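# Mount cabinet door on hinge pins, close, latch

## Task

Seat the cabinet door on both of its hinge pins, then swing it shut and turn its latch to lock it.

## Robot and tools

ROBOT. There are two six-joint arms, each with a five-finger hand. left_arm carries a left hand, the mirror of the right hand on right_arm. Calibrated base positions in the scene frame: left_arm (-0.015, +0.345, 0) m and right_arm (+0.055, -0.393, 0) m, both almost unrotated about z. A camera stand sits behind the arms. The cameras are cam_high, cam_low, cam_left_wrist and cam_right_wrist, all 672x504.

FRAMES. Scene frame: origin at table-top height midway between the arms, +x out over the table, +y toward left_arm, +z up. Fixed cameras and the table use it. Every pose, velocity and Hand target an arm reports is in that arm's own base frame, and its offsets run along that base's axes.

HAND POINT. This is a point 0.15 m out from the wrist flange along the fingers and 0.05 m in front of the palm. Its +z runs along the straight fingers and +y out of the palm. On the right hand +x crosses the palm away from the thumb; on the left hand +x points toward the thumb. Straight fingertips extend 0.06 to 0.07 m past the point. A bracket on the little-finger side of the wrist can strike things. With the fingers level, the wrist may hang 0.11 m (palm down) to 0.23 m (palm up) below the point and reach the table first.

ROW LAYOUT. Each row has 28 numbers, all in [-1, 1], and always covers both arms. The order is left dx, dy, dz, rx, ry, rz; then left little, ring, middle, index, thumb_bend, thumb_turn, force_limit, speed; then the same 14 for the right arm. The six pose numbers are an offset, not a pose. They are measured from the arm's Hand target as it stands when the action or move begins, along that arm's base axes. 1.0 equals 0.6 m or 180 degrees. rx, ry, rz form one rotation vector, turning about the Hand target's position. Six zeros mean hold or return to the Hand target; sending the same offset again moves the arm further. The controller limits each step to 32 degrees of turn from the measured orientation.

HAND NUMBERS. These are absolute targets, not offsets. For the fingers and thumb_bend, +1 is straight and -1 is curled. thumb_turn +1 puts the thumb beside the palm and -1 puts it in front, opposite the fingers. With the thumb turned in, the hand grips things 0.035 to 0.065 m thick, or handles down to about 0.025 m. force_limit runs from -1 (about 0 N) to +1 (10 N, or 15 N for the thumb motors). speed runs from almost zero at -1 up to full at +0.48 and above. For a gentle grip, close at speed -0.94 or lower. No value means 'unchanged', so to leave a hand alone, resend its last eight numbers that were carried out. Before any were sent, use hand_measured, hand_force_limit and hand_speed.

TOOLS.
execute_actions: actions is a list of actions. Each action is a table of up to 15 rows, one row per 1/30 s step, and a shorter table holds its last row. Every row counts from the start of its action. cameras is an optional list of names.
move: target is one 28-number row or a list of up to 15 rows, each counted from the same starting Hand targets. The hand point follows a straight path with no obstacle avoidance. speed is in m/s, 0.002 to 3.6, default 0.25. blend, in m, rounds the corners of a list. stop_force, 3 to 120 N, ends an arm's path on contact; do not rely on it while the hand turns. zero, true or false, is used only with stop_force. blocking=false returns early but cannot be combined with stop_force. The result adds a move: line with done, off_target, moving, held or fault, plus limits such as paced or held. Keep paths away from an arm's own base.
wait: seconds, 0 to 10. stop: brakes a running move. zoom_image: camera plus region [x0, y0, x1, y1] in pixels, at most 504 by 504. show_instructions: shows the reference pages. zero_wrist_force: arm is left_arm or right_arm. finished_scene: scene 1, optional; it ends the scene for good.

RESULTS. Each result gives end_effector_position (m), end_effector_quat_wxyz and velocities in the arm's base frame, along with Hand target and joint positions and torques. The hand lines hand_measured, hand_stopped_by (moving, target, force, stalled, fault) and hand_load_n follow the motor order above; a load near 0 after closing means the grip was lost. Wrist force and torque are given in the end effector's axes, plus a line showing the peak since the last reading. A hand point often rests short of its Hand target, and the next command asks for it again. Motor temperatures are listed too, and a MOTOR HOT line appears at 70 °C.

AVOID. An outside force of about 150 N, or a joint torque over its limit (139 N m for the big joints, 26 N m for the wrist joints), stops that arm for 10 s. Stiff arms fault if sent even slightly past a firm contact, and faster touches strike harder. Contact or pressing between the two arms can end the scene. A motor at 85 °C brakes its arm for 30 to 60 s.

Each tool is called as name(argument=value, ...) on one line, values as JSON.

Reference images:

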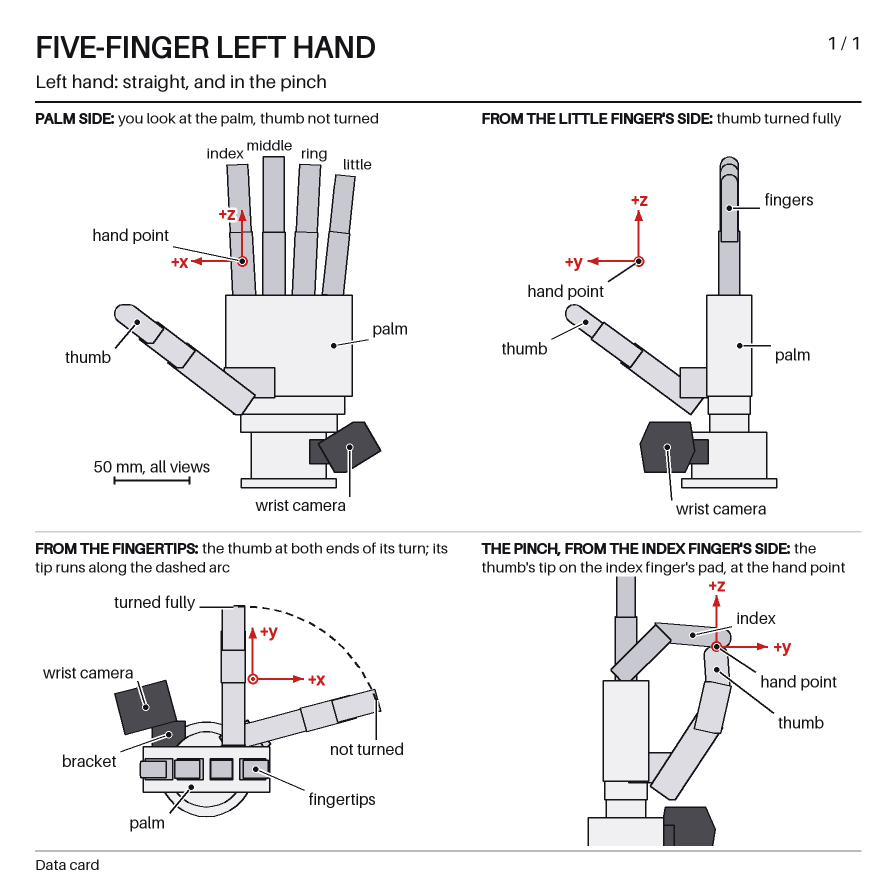

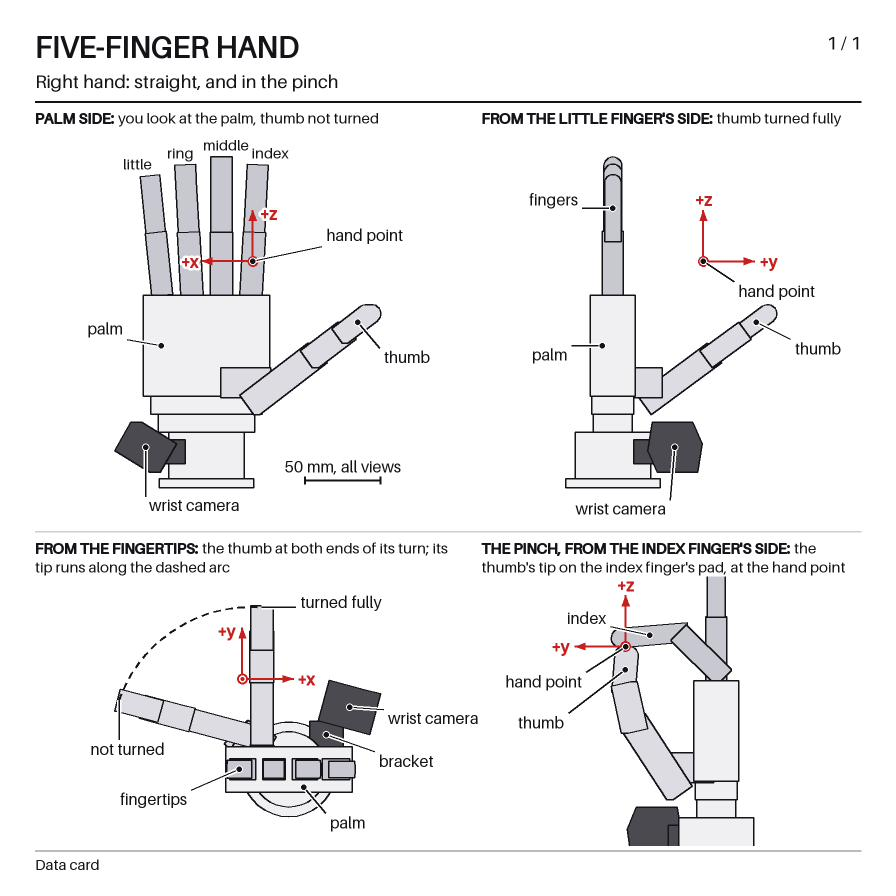

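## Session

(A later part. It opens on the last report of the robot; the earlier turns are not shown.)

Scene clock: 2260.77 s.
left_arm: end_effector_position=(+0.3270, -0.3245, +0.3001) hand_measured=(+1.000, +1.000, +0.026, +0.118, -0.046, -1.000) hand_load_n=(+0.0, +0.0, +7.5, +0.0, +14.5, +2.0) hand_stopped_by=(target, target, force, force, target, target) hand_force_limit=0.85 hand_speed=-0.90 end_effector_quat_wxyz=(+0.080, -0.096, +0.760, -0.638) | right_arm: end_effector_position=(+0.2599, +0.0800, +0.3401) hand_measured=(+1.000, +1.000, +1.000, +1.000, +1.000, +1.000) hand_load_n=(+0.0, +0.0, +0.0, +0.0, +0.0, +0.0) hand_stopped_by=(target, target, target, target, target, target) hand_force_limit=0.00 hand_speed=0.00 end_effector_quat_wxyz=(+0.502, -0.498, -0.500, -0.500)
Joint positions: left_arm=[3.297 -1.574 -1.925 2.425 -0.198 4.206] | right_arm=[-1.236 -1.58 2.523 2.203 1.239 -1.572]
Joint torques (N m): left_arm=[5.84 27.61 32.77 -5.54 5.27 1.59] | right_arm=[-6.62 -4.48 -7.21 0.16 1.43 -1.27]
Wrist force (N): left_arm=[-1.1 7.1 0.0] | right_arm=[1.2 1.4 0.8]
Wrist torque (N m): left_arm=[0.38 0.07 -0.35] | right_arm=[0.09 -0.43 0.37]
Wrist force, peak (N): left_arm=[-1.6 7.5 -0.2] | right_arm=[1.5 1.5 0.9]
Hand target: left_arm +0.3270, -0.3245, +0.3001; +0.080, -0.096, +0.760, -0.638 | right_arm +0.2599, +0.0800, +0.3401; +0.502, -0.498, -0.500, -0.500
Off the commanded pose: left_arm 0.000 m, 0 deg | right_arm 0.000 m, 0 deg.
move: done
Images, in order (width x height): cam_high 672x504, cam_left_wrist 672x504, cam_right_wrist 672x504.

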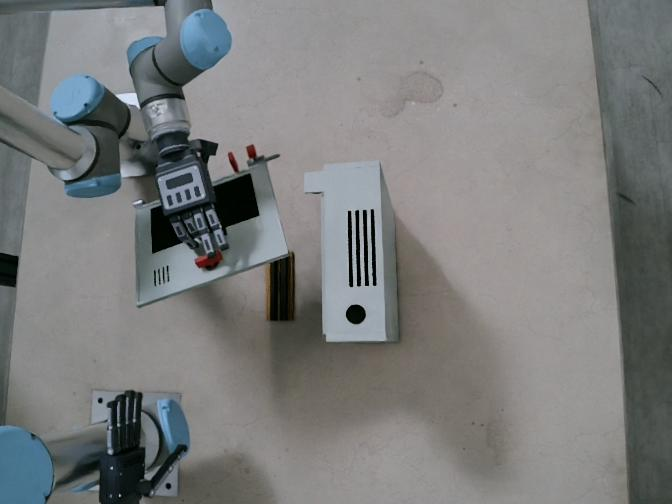

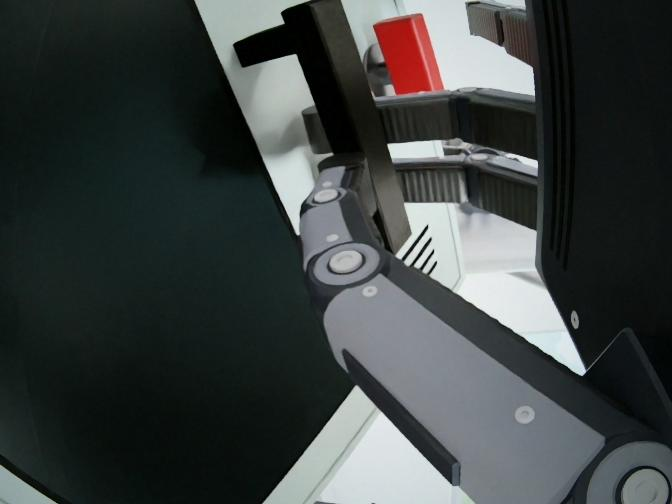

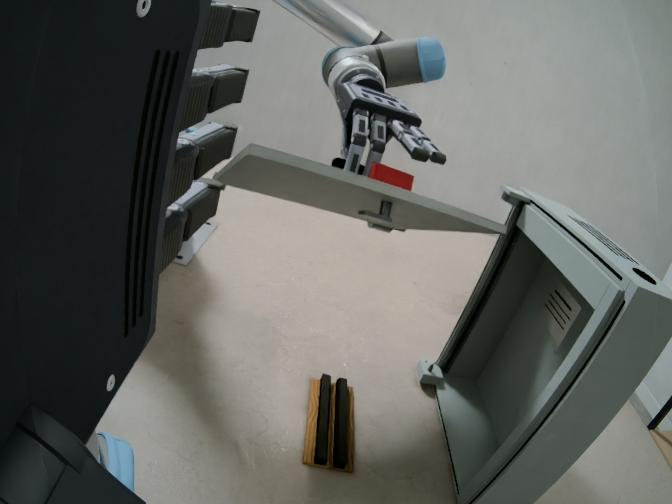

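move(target=[-0.03,0,0.267,0,0,0,1,1,-0.6,-0.6,-0.05,-1,0.85,-0.9,0,0,0,0,0,0,1,1,1,1,1,1,0,0], speed=0.08, cameras=[])

move(target=[0,0,0,0,0,-0.222,1,1,-0.6,-0.6,-0.05,-1,0.85,-0.9,0,0,0,0,0,0,1,1,1,1,1,1,0,0], speed=0.08, cameras=["cam_high", "cam_right_wrist", "cam_left_wrist"])

Scene clock: 2278.67 s.
left_arm: end_effector_position=(+0.3090, -0.3245, +0.4603) hand_measured=(+1.000, +1.000, +0.026, +0.118, -0.046, -1.000) hand_load_n=(+0.0, +0.0, +7.5, +0.0, +14.5, +2.0) hand_stopped_by=(target, target, force, force, target, target) hand_force_limit=0.85 hand_speed=-0.90 end_effector_quat_wxyz=(+0.080, -0.096, +0.760, -0.638) | right_arm: end_effector_position=(+0.2599, +0.0800, +0.3401) hand_measured=(+1.000, +1.000, +1.000, +1.000, +1.000, +1.000) hand_load_n=(+0.0, +0.0, +0.0, +0.0, +0.0, +0.0) hand_stopped_by=(target, target, target, target, target, target) hand_force_limit=0.00 hand_speed=0.00 end_effector_quat_wxyz=(+0.502, -0.498, -0.500, -0.500)
Joint positions: left_arm=[3.307 -1.477 -1.613 1.968 -0.193 4.254] | right_arm=[-1.236 -1.58 2.523 2.203 1.239 -1.572]
Joint torques (N m): left_arm=[6.31 10.44 33.47 -5.65 5.36 1.62] | right_arm=[-6.29 -5.26 -7.16 0.2 1.41 -1.26]
Wrist force (N): left_arm=[-1.2 6.7 0.5] | right_arm=[1.2 1.3 0.5]
Wrist torque (N m): left_arm=[0.28 0.12 -0.32] | right_arm=[0.09 -0.42 0.37]
Wrist force, peak (N): left_arm=[-1.5 7.5 0.4] | right_arm=[1.3 1.7 0.9]
Hand target: left_arm +0.3090, -0.3245, +0.4603; +0.080, -0.096, +0.760, -0.638 | right_arm +0.2599, +0.0800, +0.3401; +0.502, -0.498, -0.500, -0.500
Off the commanded pose: left_arm 0.000 m, 0 deg | right_arm 0.000 m, 0 deg.
move: done
No camera images: "cameras" was empty.

Scene clock: 2283.50 s.
left_arm: end_effector_position=(+0.3090, -0.3245, +0.4603) hand_measured=(+1.000, +1.000, +0.026, +0.118, -0.046, -1.000) hand_load_n=(+0.0, +0.0, +7.5, +0.0, +14.5, +2.0) hand_stopped_by=(target, target, force, force, target, target) hand_force_limit=0.85 hand_speed=-0.90 end_effector_quat_wxyz=(-0.143, +0.169, +0.747, -0.627) end_effector_velocity=(+0.000, +0.000, +0.000) end_effector_angular_velocity=(-0.001, +0.001, -0.006) | right_arm: end_effector_position=(+0.2599, +0.0800, +0.3401) hand_measured=(+1.000, +1.000, +1.000, +1.000, +1.000, +1.000) hand_load_n=(+0.0, +0.0, +0.0, +0.0, +0.0, +0.0) hand_stopped_by=(target, target, target, target, target, target) hand_force_limit=0.00 hand_speed=0.00 end_effector_quat_wxyz=(+0.502, -0.498, -0.500, -0.500)
Joint positions: left_arm=[3.161 -1.797 -1.62 0.649 -0.495 5.95] | right_arm=[-1.236 -1.58 2.523 2.203 1.239 -1.572]
Joint velocities: left_arm=[-0.001 -0.004 0.002 -0.004 -0.004 0.005] | right_arm=[within noise]
Joint torques (N m): left_arm=[-6.01 23.84 32.24 -5.51 -2.15 1.27] | right_arm=[-7.09 -5.56 -7.29 0.27 1.34 -1.3]
Wrist force (N): left_arm=[-1.1 6.7 0.2] | right_arm=[1.0 1.3 0.7]
Wrist torque (N m): left_arm=[0.28 0.12 -0.30] | right_arm=[0.09 -0.41 0.36]
Wrist force, peak (N): left_arm=[-1.4 7.4 0.2] | right_arm=[1.6 1.6 0.8]
Hand target: left_arm +0.3090, -0.3245, +0.4603; -0.143, +0.169, +0.747, -0.627 | right_arm +0.2599, +0.0800, +0.3401; +0.502, -0.498, -0.500, -0.500
Off the commanded pose: left_arm 0.000 m, 0 deg | right_arm 0.000 m, 0 deg.
move: done
Images, in order (width x height): cam_high 672x504, cam_left_wrist 672x504, cam_right_wrist 672x504.

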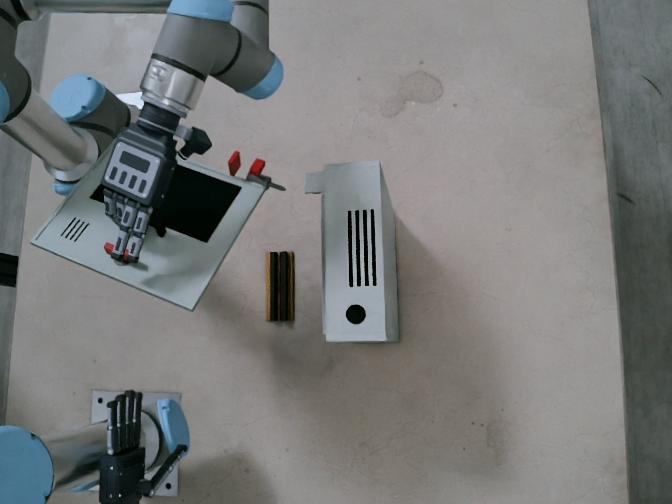

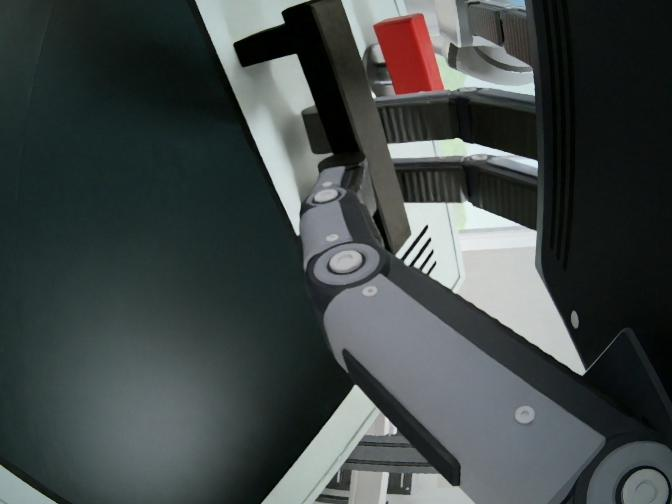

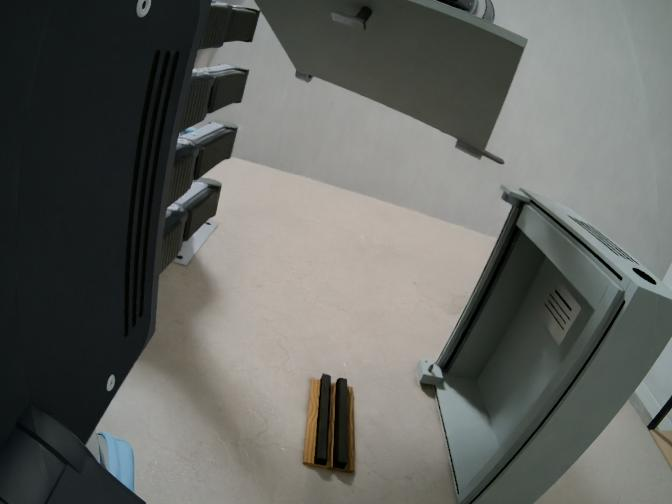

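move(target=[0.05,-0.05,0,0,0,-0.222,1,1,-0.6,-0.6,-0.05,-1,0.85,-0.9,0,0,0,0,0,0,1,1,1,1,1,1,0,0], speed=0.08, cameras=["cam_high", "cam_right_wrist"])

Scene clock: 2323.40 s.
left_arm: end_effector_position=(+0.3390, -0.3545, +0.4603) hand_measured=(+1.000, +1.000, +0.026, +0.118, -0.046, -1.000) hand_load_n=(+0.0, +0.0, +7.5, +0.0, +14.5, +1.5) hand_stopped_by=(target, target, force, force, target, target) hand_force_limit=0.85 hand_speed=-0.90 end_effector_quat_wxyz=(-0.349, +0.414, +0.644, -0.540) end_effector_velocity=(+0.000, +0.000, +0.000) end_effector_angular_velocity=(+0.000, -0.002, -0.003) | right_arm: end_effector_position=(+0.2599, +0.0800, +0.3401) hand_measured=(+1.000, +1.000, +1.000, +1.000, +1.000, +1.000) hand_load_n=(+0.0, +0.0, +0.0, +0.0, +0.0, +0.5) hand_stopped_by=(target, target, target, target, target, target) hand_force_limit=0.00 hand_speed=0.00 end_effector_quat_wxyz=(+0.502, -0.498, -0.500, -0.500)
Joint positions: left_arm=[2.887 -2.205 -1.037 0.323 -0.902 6.142] | right_arm=[-1.236 -1.58 2.523 2.203 1.239 -1.572]
Joint velocities: left_arm=[-0.001 -0.002 0.005 -0.002 -0.002 -0.001] | right_arm=[within noise]
Joint torques (N m): left_arm=[-6.26 44.2 33.05 -6.03 -2.55 1.63] | right_arm=[-6.73 -4.78 -7.79 0.29 1.37 -1.17]
Wrist force (N): left_arm=[-1.7 6.7 0.2] | right_arm=[1.1 1.0 0.5]
Wrist torque (N m): left_arm=[0.32 0.25 -0.35] | right_arm=[0.06 -0.42 0.36]
Wrist force, peak (N): left_arm=[-0.9 7.3 0.4] | right_arm=[1.6 1.4 0.9]
Hand target: left_arm +0.3390, -0.3545, +0.4603; -0.349, +0.414, +0.644, -0.540 | right_arm +0.2599, +0.0800, +0.3401; +0.502, -0.498, -0.500, -0.500
Off the commanded pose: left_arm 0.000 m, 0 deg | right_arm 0.000 m, 0 deg.
move: done
Images, in order (width x height): cam_high 672x504, cam_right_wrist 672x504.

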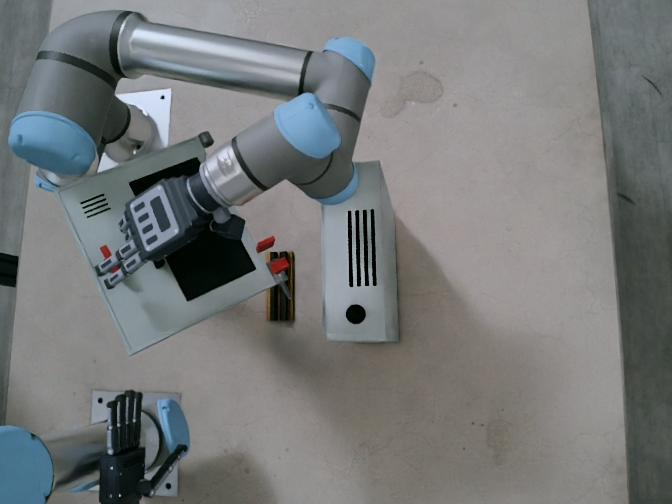

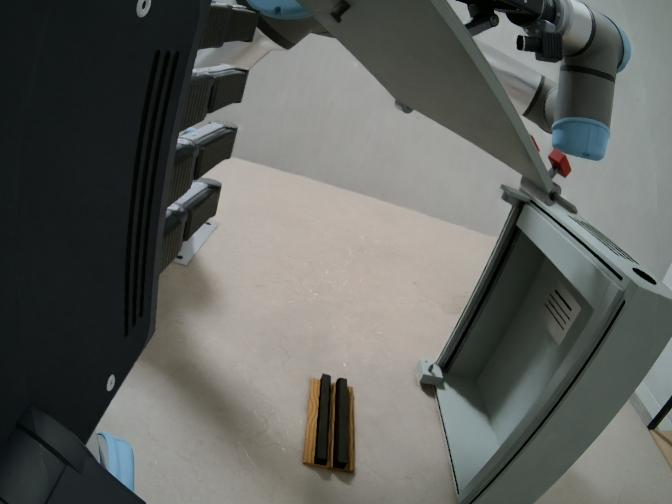

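zoom_image(camera="cam_right_wrist", region=[240, 0, 620, 250])

zoom_image(camera="cam_high", region=[20, 90, 360, 380])

Scaled by 1.326 from the camera's 672x504 image, which has a finer 960x720 frame.

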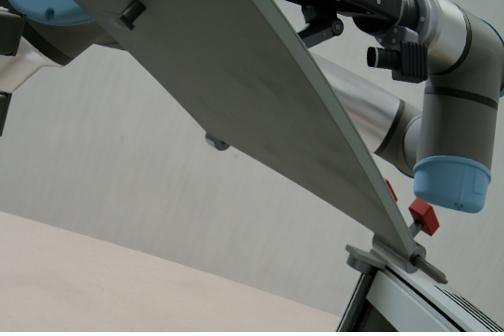

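Scaled by 1.482 from the camera's 672x504 image, which has a finer 960x720 frame.

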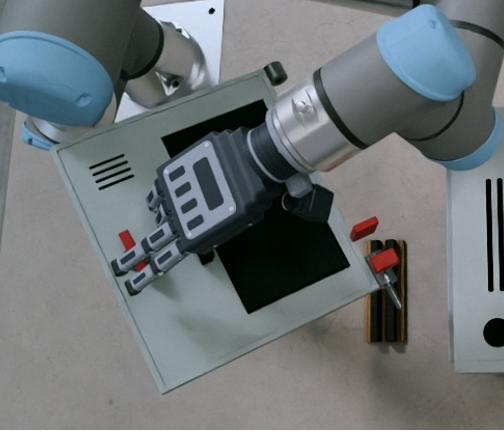

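move(target=[-0.1,0,0,0,0,0,1,1,-0.6,-0.6,-0.05,-1,0.85,-0.9,0,0,0,0,0,0,1,1,1,1,1,1,0,0], speed=0.08, cameras=["cam_right_wrist"])

Scene clock: 2426.23 s.
left_arm: end_effector_position=(+0.2791, -0.3545, +0.4603) hand_measured=(+1.000, +1.000, +0.026, +0.118, -0.046, -1.000) hand_load_n=(+0.0, +0.0, +7.5, +0.0, +14.5, +2.0) hand_stopped_by=(target, target, force, force, target, target) hand_force_limit=0.85 hand_speed=-0.90 end_effector_quat_wxyz=(-0.349, +0.414, +0.644, -0.540) | right_arm: end_effector_position=(+0.2599, +0.0800, +0.3401) hand_measured=(+1.000, +1.000, +1.000, +1.000, +1.000, +1.000) hand_load_n=(-0.5, +0.0, -0.5, +0.0, +0.0, +0.0) hand_stopped_by=(target, target, target, target, target, target) hand_force_limit=0.00 hand_speed=0.00 end_effector_quat_wxyz=(+0.502, -0.498, -0.500, -0.500)
Joint positions: left_arm=[2.861 -2.068 -1.254 0.408 -0.876 6.135] | right_arm=[-1.236 -1.58 2.523 2.203 1.239 -1.572]
Joint torques (N m): left_arm=[-5.83 50.9 7.49 -0.5 2.96 -0.94] | right_arm=[-6.3 -5.32 -7.97 0.22 1.3 -1.21]
Wrist force (N): left_arm=[-1.1 6.9 0.4] | right_arm=[1.1 1.3 0.9]
Wrist torque (N m): left_arm=[0.29 0.18 -0.10] | right_arm=[0.07 -0.42 0.36]
Wrist force, peak (N): left_arm=[-1.6 7.1 0.2] | right_arm=[1.4 1.5 1.0]
Hand target: left_arm +0.2790, -0.3545, +0.4603; -0.349, +0.414, +0.644, -0.540 | right_arm +0.2599, +0.0800, +0.3401; +0.502, -0.498, -0.500, -0.500
Off the commanded pose: left_arm 0.000 m, 0 deg | right_arm 0.000 m, 0 deg.
move: done
Images, in order (width x height): cam_right_wrist 672x504.

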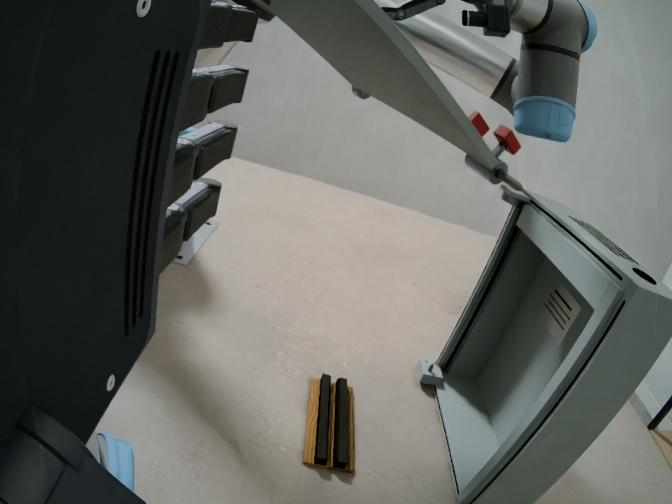

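move(target=[0,0,0,0,0,0,1,1,-0.6,-0.6,-0.05,-1,0.85,-0.9,0.233,0.05,0.05,0.0983,-0.338,0.117,1,1,1,1,0.1,-1,0.5,0], speed=0.12, cameras=["cam_high", "cam_right_wrist", "cam_left_wrist"])

Scene clock: 2448.67 s.
left_arm: end_effector_position=(+0.2790, -0.3545, +0.4603) hand_measured=(+1.000, +1.000, +0.026, +0.118, -0.046, -1.000) hand_load_n=(+0.0, +0.0, +7.5, +0.0, +14.5, +2.0) hand_stopped_by=(target, target, force, force, target, target) hand_force_limit=0.85 hand_speed=-0.90 end_effector_quat_wxyz=(-0.349, +0.414, +0.644, -0.540) | right_arm: end_effector_position=(+0.3997, +0.1099, +0.3701) hand_measured=(+1.000, +1.000, +1.000, +1.000, +0.100, -1.000) hand_load_n=(+0.0, +0.0, +0.0, +0.0, +0.0, +0.0) hand_stopped_by=(target, target, target, target, target, target) hand_force_limit=0.50 hand_speed=0.00 end_effector_quat_wxyz=(-0.328, +0.005, +0.682, +0.653)
Joint positions: left_arm=[2.861 -2.067 -1.255 0.408 -0.876 6.135] | right_arm=[-0.569 -1.035 1.963 2.294 1.028 -2.71]
Joint torques (N m): left_arm=[-2.2 51.12 7.16 -0.45 3.17 0.94] | right_arm=[5.43 -30.34 -16.1 3.31 -2.51 -1.84]
Wrist force (N): left_arm=[-1.3 6.9 0.1] | right_arm=[0.3 2.2 1.3]
Wrist torque (N m): left_arm=[0.32 0.21 -0.12] | right_arm=[0.17 -0.36 0.47]
Wrist force, peak (N): left_arm=[-1.2 7.3 0.1] | right_arm=[0.2 2.6 1.5]
Hand target: left_arm +0.2790, -0.3545, +0.4603; -0.349, +0.414, +0.644, -0.540 | right_arm +0.3997, +0.1100, +0.3701; -0.328, +0.005, +0.682, +0.653
Off the commanded pose: left_arm 0.000 m, 0 deg | right_arm 0.000 m, 0 deg.
move: done
Images, in order (width x height): cam_high 672x504, cam_left_wrist 672x504, cam_right_wrist 672x504.

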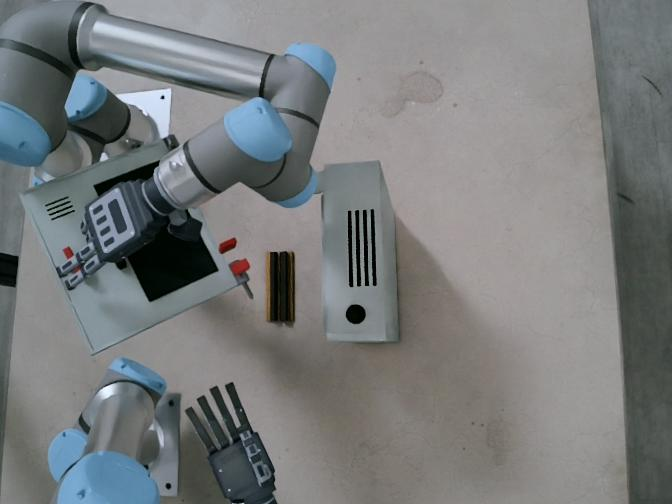

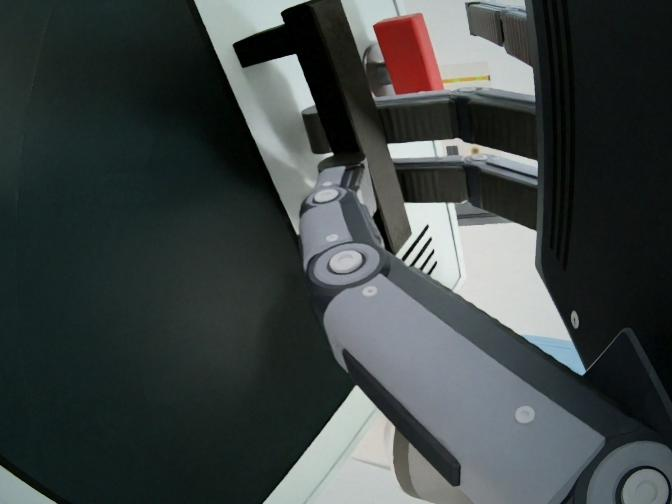

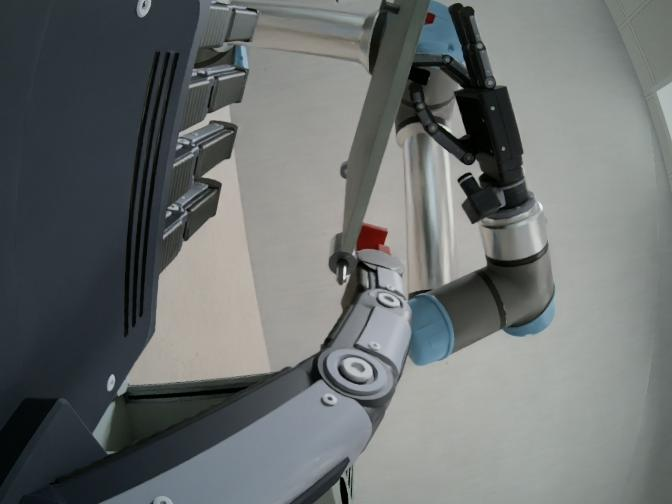

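zoom_image(camera="cam_right_wrist", region=[280, 0, 480, 300])

Scaled by 1.680 from the camera's 672x504 image, which has a finer 960x720 frame.

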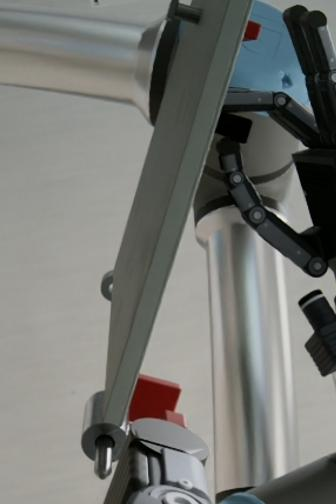

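zoom_image(camera="cam_right_wrist", region=[320, 140, 420, 290])

zoom_image(camera="cam_right_wrist", region=[350, 0, 450, 150])

Scaled by 3.360 from the camera's 672x504 image, which has a finer 960x720 frame.

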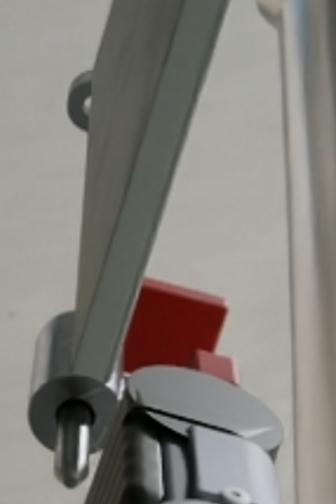

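Scaled by 3.360 from the camera's 672x504 image, which has a finer 960x720 frame.

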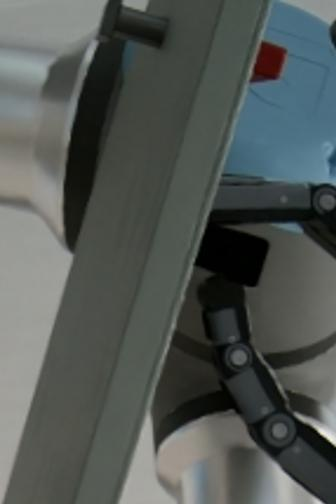

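move(target=[0,0,0,0,0,0,1,1,-0.6,-0.6,-0.05,-1,0.85,-0.9,-0.0753,0.1972,0.0988,0.0102,0.0045,0.0072,1,1,1,1,0.1,-1,0.5,0], speed=0.08, cameras=["cam_high", "cam_right_wrist"])

Scene clock: 2521.23 s.
left_arm: end_effector_position=(+0.2790, -0.3545, +0.4603) hand_measured=(+1.000, +1.000, +0.026, +0.118, -0.046, -1.000) hand_load_n=(+0.0, +0.0, +7.5, +0.0, +14.5, +2.0) hand_stopped_by=(target, target, force, force, target, target) hand_force_limit=0.85 hand_speed=-0.90 end_effector_quat_wxyz=(-0.349, +0.414, +0.644, -0.540) | right_arm: end_effector_position=(+0.3546, +0.2281, +0.4293) hand_measured=(+1.000, +1.000, +1.000, +1.000, +0.100, -1.000) hand_load_n=(+0.0, +0.0, +0.0, +0.0, +0.0, +0.0) hand_stopped_by=(target, target, target, target, target, target) hand_force_limit=0.50 hand_speed=0.00 end_effector_quat_wxyz=(-0.340, -0.003, +0.669, +0.660)
Joint positions: left_arm=[2.861 -2.067 -1.255 0.408 -0.876 6.135] | right_arm=[-0.358 -1.254 2.129 2.405 0.842 -2.764]
Joint torques (N m): left_arm=[1.26 51.73 7.04 -0.34 2.93 0.92] | right_arm=[6.23 -40.38 -5.95 2.27 -2.25 -1.16]
Wrist force (N): left_arm=[-1.0 6.8 0.3] | right_arm=[0.0 2.2 0.8]
Wrist torque (N m): left_arm=[0.29 0.17 -0.09] | right_arm=[0.15 -0.31 0.47]
Wrist force, peak (N): left_arm=[-1.5 7.2 0.3] | right_arm=[-0.1 2.6 1.6]
Hand target: left_arm +0.2790, -0.3545, +0.4603; -0.349, +0.414, +0.644, -0.540 | right_arm +0.3546, +0.2283, +0.4293; -0.340, -0.003, +0.669, +0.660
Off the commanded pose: left_arm 0.000 m, 0 deg | right_arm 0.000 m, 0 deg.
move: done
Images, in order (width x height): cam_high 672x504, cam_right_wrist 672x504.

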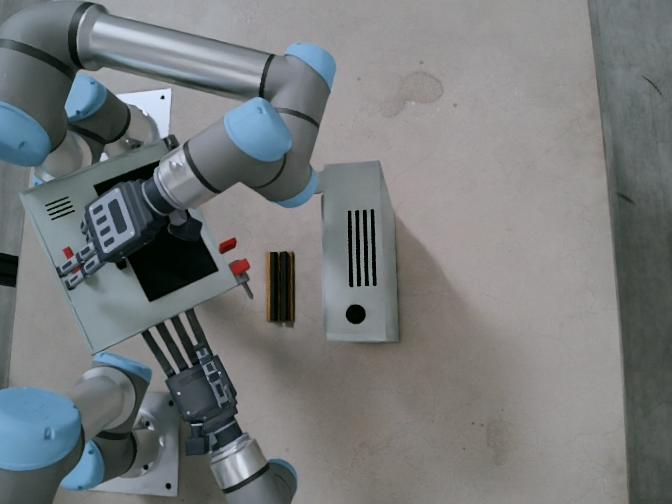

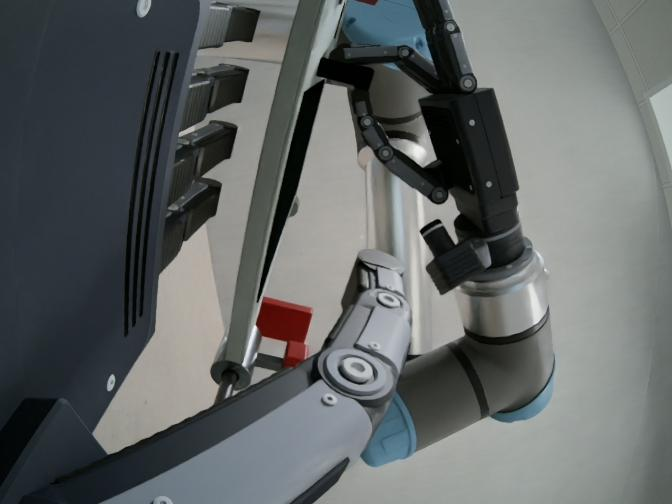

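zoom_image(camera="cam_right_wrist", region=[200, 0, 400, 200])

zoom_image(camera="cam_right_wrist", region=[190, 200, 390, 400])

Scaled by 2.520 from the camera's 672x504 image, which has a finer 960x720 frame.

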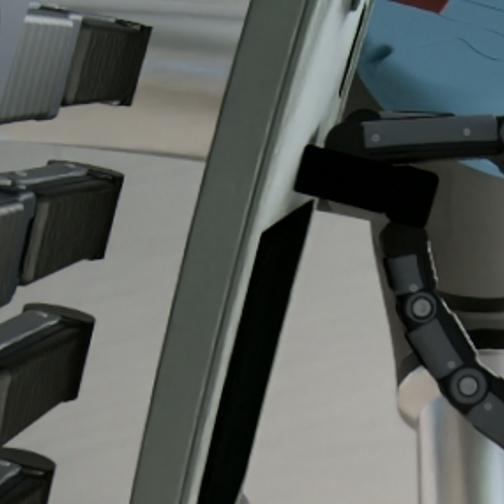

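Scaled by 2.520 from the camera's 672x504 image, which has a finer 960x720 frame.

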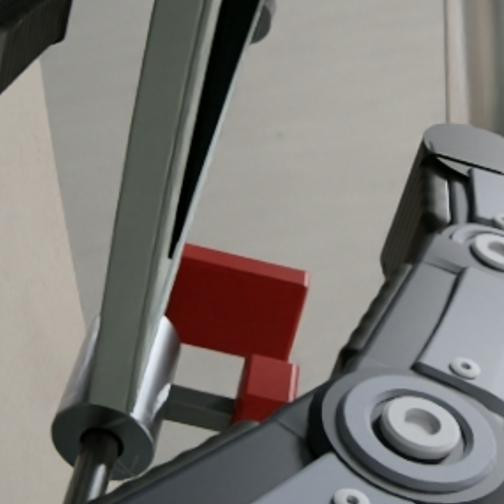

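move(target=[0,0,0,0,0,0,1,1,-0.6,-0.6,-0.05,-1,0.85,-0.9,-0.0163,-0.0047,-0.0325,0.0119,0.0064,-0.0015,1,1,1,1,0.1,-1,0.5,0], speed=0.05, cameras=["cam_right_wrist"])

zoom_image(camera="cam_right_wrist", region=[200, 0, 400, 200])

zoom_image(camera="cam_right_wrist", region=[190, 200, 390, 400])

Scene clock: 2570.07 s.
left_arm: end_effector_position=(+0.2790, -0.3545, +0.4603) hand_measured=(+1.000, +1.000, +0.026, +0.118, -0.046, -1.000) hand_load_n=(+0.0, +0.0, +7.5, +0.0, +14.5, +2.0) hand_stopped_by=(target, target, force, force, target, target) hand_force_limit=0.85 hand_speed=-0.90 end_effector_quat_wxyz=(-0.349, +0.414, +0.644, -0.540) | right_arm: end_effector_position=(+0.3448, +0.2255, +0.4100) hand_measured=(+1.000, +1.000, +1.000, +1.000, +0.100, -1.000) hand_load_n=(+0.0, +0.0, +0.0, +0.0, +0.0, +0.0) hand_stopped_by=(target, target, target, target, target, target) hand_force_limit=0.50 hand_speed=0.00 end_effector_quat_wxyz=(-0.345, -0.001, +0.654, +0.674)
Joint positions: left_arm=[2.861 -2.067 -1.255 0.408 -0.876 6.135] | right_arm=[-0.37 -1.22 2.197 2.359 0.854 -2.798]
Joint torques (N m): left_arm=[0.6 50.78 7.64 -0.4 2.81 0.85] | right_arm=[-10.02 -19.54 -4.74 -1.2 2.24 -1.35]
Wrist force (N): left_arm=[-1.2 7.0 0.7] | right_arm=[-0.2 2.2 1.0]
Wrist torque (N m): left_arm=[0.31 0.21 -0.11] | right_arm=[0.16 -0.33 0.42]
Wrist force, peak (N): left_arm=[-1.3 7.4 0.4] | right_arm=[-0.4 2.6 0.9]
Hand target: left_arm +0.2790, -0.3545, +0.4603; -0.349, +0.414, +0.644, -0.540 | right_arm +0.3448, +0.2255, +0.4098; -0.345, -0.001, +0.654, +0.674
Off the commanded pose: left_arm 0.000 m, 0 deg | right_arm 0.000 m, 0 deg.
move: done
Images, in order (width x height): cam_right_wrist 672x504.

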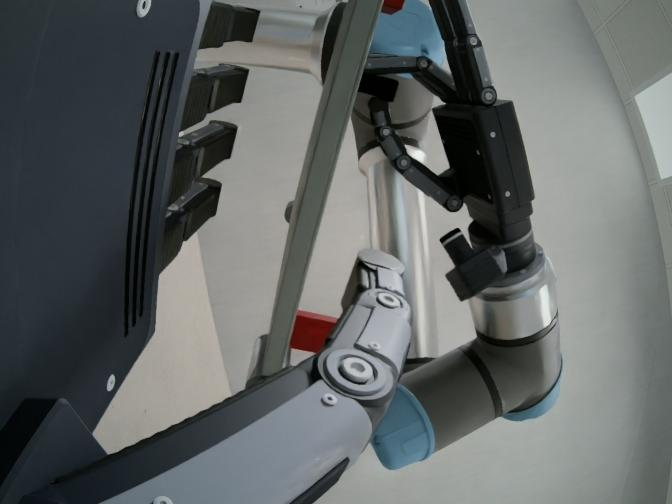

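Scaled by 2.520 from the camera's 672x504 image, which has a finer 960x720 frame.

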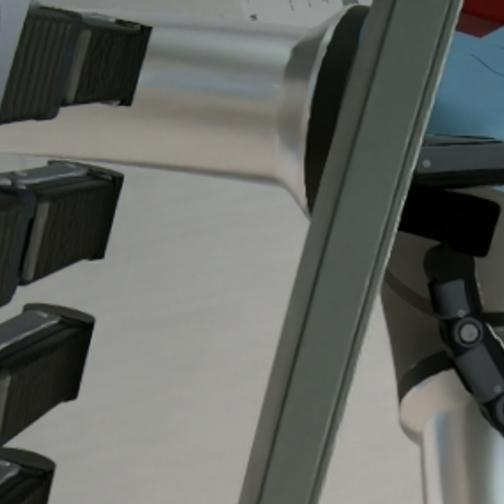

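Scaled by 2.520 from the camera's 672x504 image, which has a finer 960x720 frame.

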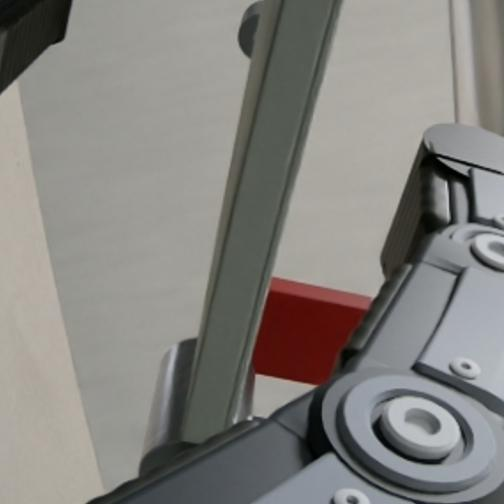

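move(target=[0,0,0,0,0,0,1,1,-0.6,-0.6,-0.05,-1,0.85,-0.9,-0.0603,0.1175,0.0193,0,0,0,1,1,1,1,0.1,-1,0.5,0], speed=0.04, stop_force=6, cameras=["cam_right_wrist", "cam_high", "cam_left_wrist"])

Scene clock: 2601.17 s.
left_arm: end_effector_position=(+0.2790, -0.3545, +0.4603) hand_measured=(+1.000, +1.000, +0.026, +0.118, -0.046, -1.000) hand_load_n=(+0.0, +0.0, +7.5, +0.0, +14.5, +2.0) hand_stopped_by=(target, target, force, force, target, target) hand_force_limit=0.85 hand_speed=-0.90 end_effector_quat_wxyz=(-0.349, +0.414, +0.644, -0.540) | right_arm: end_effector_position=(+0.3086, +0.2959, +0.4214) hand_measured=(+1.000, +1.000, +1.000, +1.000, +0.100, -1.000) hand_load_n=(+0.0, +0.0, +0.0, +0.0, -0.5, +0.0) hand_stopped_by=(target, target, target, target, target, target) hand_force_limit=0.50 hand_speed=0.00 end_effector_quat_wxyz=(-0.345, -0.001, +0.654, +0.674)
Joint positions: left_arm=[2.861 -2.067 -1.255 0.408 -0.876 6.135] | right_arm=[-0.214 -1.314 2.29 2.393 0.702 -2.845]
Joint torques (N m): left_arm=[0.99 50.82 7.79 -0.31 3.04 1.04] | right_arm=[5.67 -32.8 -3.2 2.36 -2.12 -1.57]
Wrist force (N): left_arm=[-1.2 6.8 0.5] | right_arm=[-0.5 2.3 0.9]
Wrist torque (N m): left_arm=[0.28 0.21 -0.11] | right_arm=[0.17 -0.28 0.43]
Wrist force, peak (N): left_arm=[-1.1 7.2 0.2] | right_arm=[-0.3 2.6 1.5]
Hand target: left_arm +0.2790, -0.3545, +0.4603; -0.349, +0.414, +0.644, -0.540 | right_arm +0.3086, +0.2960, +0.4214; -0.345, -0.001, +0.654, +0.674
Off the commanded pose: left_arm 0.000 m, 0 deg | right_arm 0.000 m, 0 deg.
move: done
Images, in order (width x height): cam_high 672x504, cam_left_wrist 672x504, cam_right_wrist 672x504.

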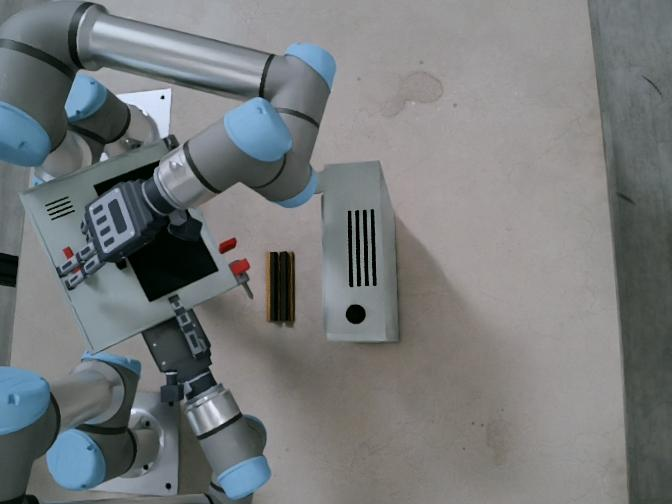

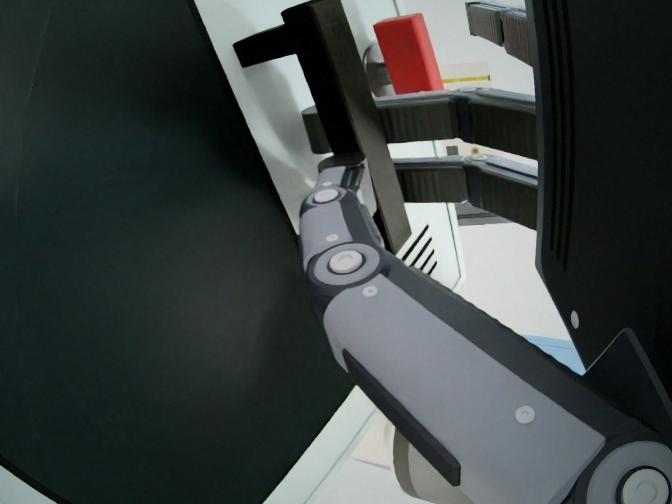

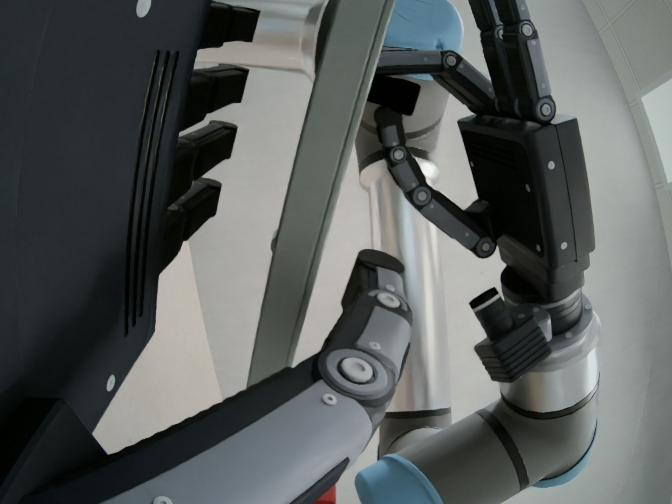

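zoom_image(camera="cam_right_wrist", region=[200, 60, 440, 300])

Scaled by 2.100 from the camera's 672x504 image, which has a finer 960x720 frame.

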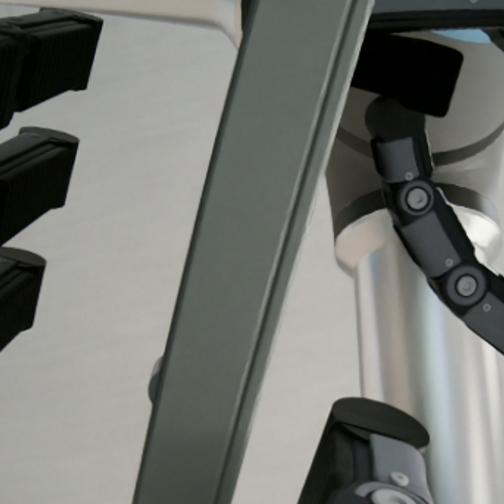

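zoom_image(camera="cam_high", region=[60, 200, 280, 420])

Scaled by 2.291 from the camera's 672x504 image, which has a finer 960x720 frame.

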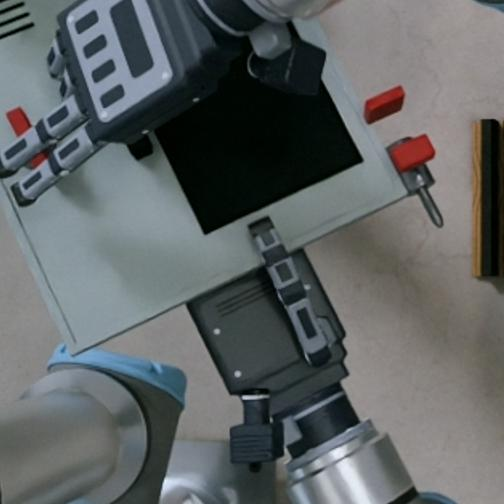

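move(target=[0,0,0,0,0,0,1,1,-0.6,-0.6,-0.05,-1,0.85,-0.9,0.0193,0.0038,0.0368,0,0,0,1,1,1,1,0.1,-1,0.5,0], speed=0.01, stop_force=3, cameras=["cam_right_wrist", "cam_left_wrist"])

Scene clock: 2669.37 s.
left_arm: end_effector_position=(+0.2790, -0.3545, +0.4603) hand_measured=(+1.000, +1.000, +0.026, +0.118, -0.046, -1.000) hand_load_n=(-0.5, +0.0, +7.5, +0.0, +14.0, +2.0) hand_stopped_by=(target, target, force, force, target, target) hand_force_limit=0.85 hand_speed=-0.90 end_effector_quat_wxyz=(-0.349, +0.414, +0.644, -0.540) | right_arm: end_effector_position=(+0.3202, +0.2982, +0.4435) hand_measured=(+1.000, +1.000, +1.000, +1.000, +0.100, -1.000) hand_load_n=(+0.0, +0.0, +0.0, +0.0, +0.0, +0.0) hand_stopped_by=(target, target, target, target, target, target) hand_force_limit=0.50 hand_speed=0.00 end_effector_quat_wxyz=(-0.345, -0.001, +0.654, +0.674)
Joint positions: left_arm=[2.861 -2.067 -1.255 0.408 -0.876 6.135] | right_arm=[-0.201 -1.346 2.241 2.478 0.689 -2.85]
Joint torques (N m): left_arm=[1.14 50.6 7.65 -0.44 2.95 0.99] | right_arm=[5.99 -32.56 -20.87 2.22 -2.23 -1.52]
Wrist force (N): left_arm=[-1.3 6.6 0.3] | right_arm=[-0.3 1.6 0.9]
Wrist torque (N m): left_arm=[0.28 0.20 -0.09] | right_arm=[0.09 -0.30 0.42]
Wrist force, peak (N): left_arm=[-1.4 7.4 0.2] | right_arm=[-0.4 2.4 1.1]
Hand target: left_arm +0.2790, -0.3545, +0.4603; -0.349, +0.414, +0.644, -0.540 | right_arm +0.3202, +0.2982, +0.4435; -0.345, -0.001, +0.654, +0.674
Off the commanded pose: left_arm 0.000 m, 0 deg | right_arm 0.000 m, 0 deg.
move: done
Images, in order (width x height): cam_left_wrist 672x504, cam_right_wrist 672x504.

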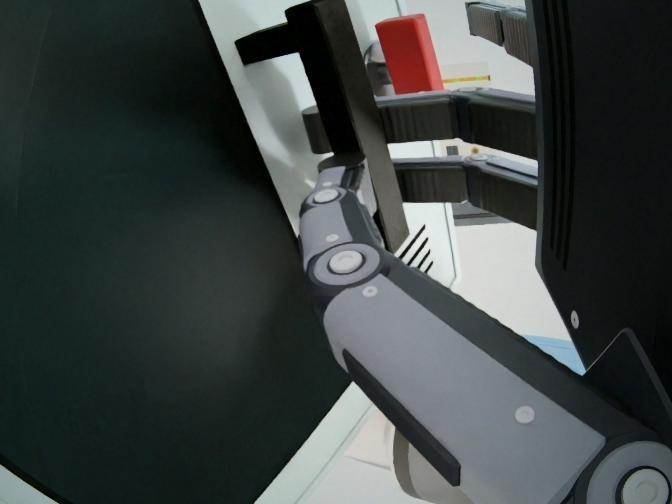

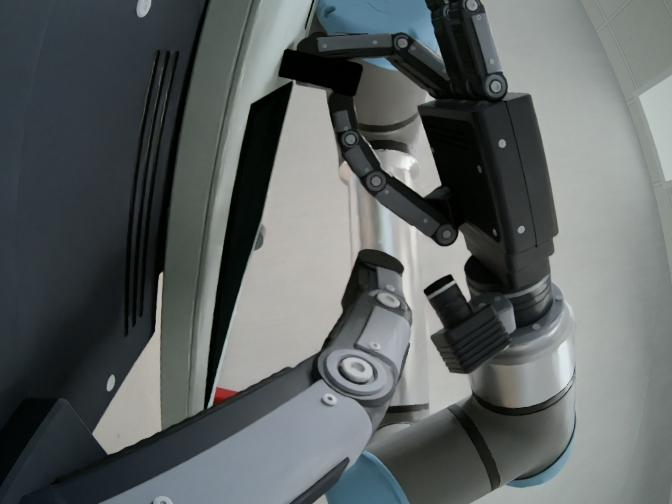

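move(target=[0,0,0,0,0,0,1,1,-0.6,-0.6,-0.05,-1,0.85,-0.9,0.0062,0.0012,0.0118,0,0,0,1,1,1,1,0.1,-1,0.5,0], speed=0.01, stop_force=3, zero=false, cameras=["cam_right_wrist", "cam_left_wrist"])

Scene clock: 2677.70 s.
left_arm: end_effector_position=(+0.2790, -0.3545, +0.4603) hand_measured=(+1.000, +1.000, +0.026, +0.118, -0.046, -1.000) hand_load_n=(+0.0, +0.0, +8.0, +0.0, +9.5, +4.0) hand_stopped_by=(target, target, force, force, target, target) hand_force_limit=0.85 hand_speed=-0.90 end_effector_quat_wxyz=(-0.349, +0.414, +0.644, -0.540) | right_arm: end_effector_position=(+0.3236, +0.2989, +0.4501) hand_measured=(+1.000, +1.000, +1.000, +1.000, +0.100, -1.000) hand_load_n=(+0.0, +0.5, +0.5, +0.0, +0.0, +0.0) hand_stopped_by=(target, target, target, target, target, target) hand_force_limit=0.50 hand_speed=0.00 end_effector_quat_wxyz=(-0.345, -0.001, +0.654, +0.674)
Joint positions: left_arm=[2.861 -2.067 -1.255 0.408 -0.876 6.135] | right_arm=[-0.197 -1.355 2.226 2.502 0.686 -2.851]
Joint torques (N m): left_arm=[1.12 46.03 7.38 -0.45 2.74 0.84] | right_arm=[-6.35 -17.78 -6.39 -0.51 1.5 0.37]
Wrist force (N): left_arm=[0.9 3.7 -1.3] | right_arm=[-0.2 -0.8 -1.1]
Wrist torque (N m): left_arm=[0.18 0.11 -0.02] | right_arm=[0.40 -0.24 0.31]
Wrist force, peak (N): left_arm=[-0.9 7.1 0.2] | right_arm=[-0.1 2.4 1.1]
Hand target: left_arm +0.2790, -0.3545, +0.4603; -0.349, +0.414, +0.644, -0.540 | right_arm +0.3236, +0.2989, +0.4501; -0.345, -0.001, +0.654, +0.674 (not the last commanded pose)
Off the commanded pose: left_arm 0.000 m, 0 deg | right_arm 0.001 m, 0 deg.
move: contact (right_arm)
Images, in order (width x height): cam_left_wrist 672x504, cam_right_wrist 672x504.

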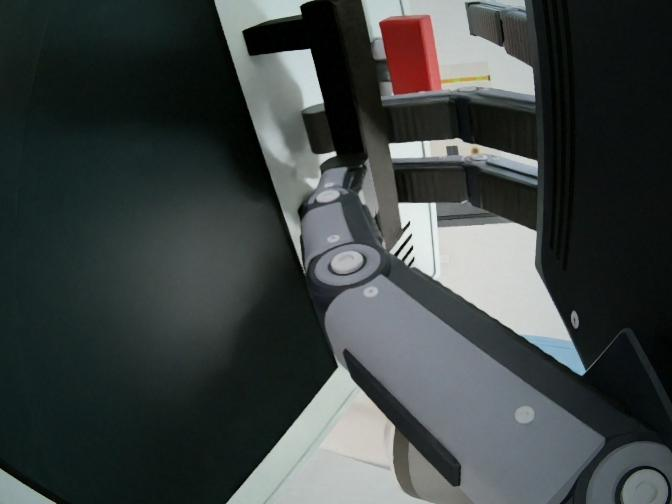

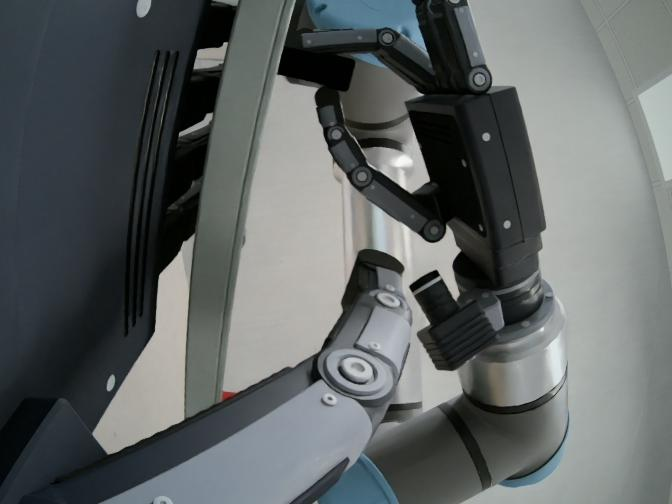

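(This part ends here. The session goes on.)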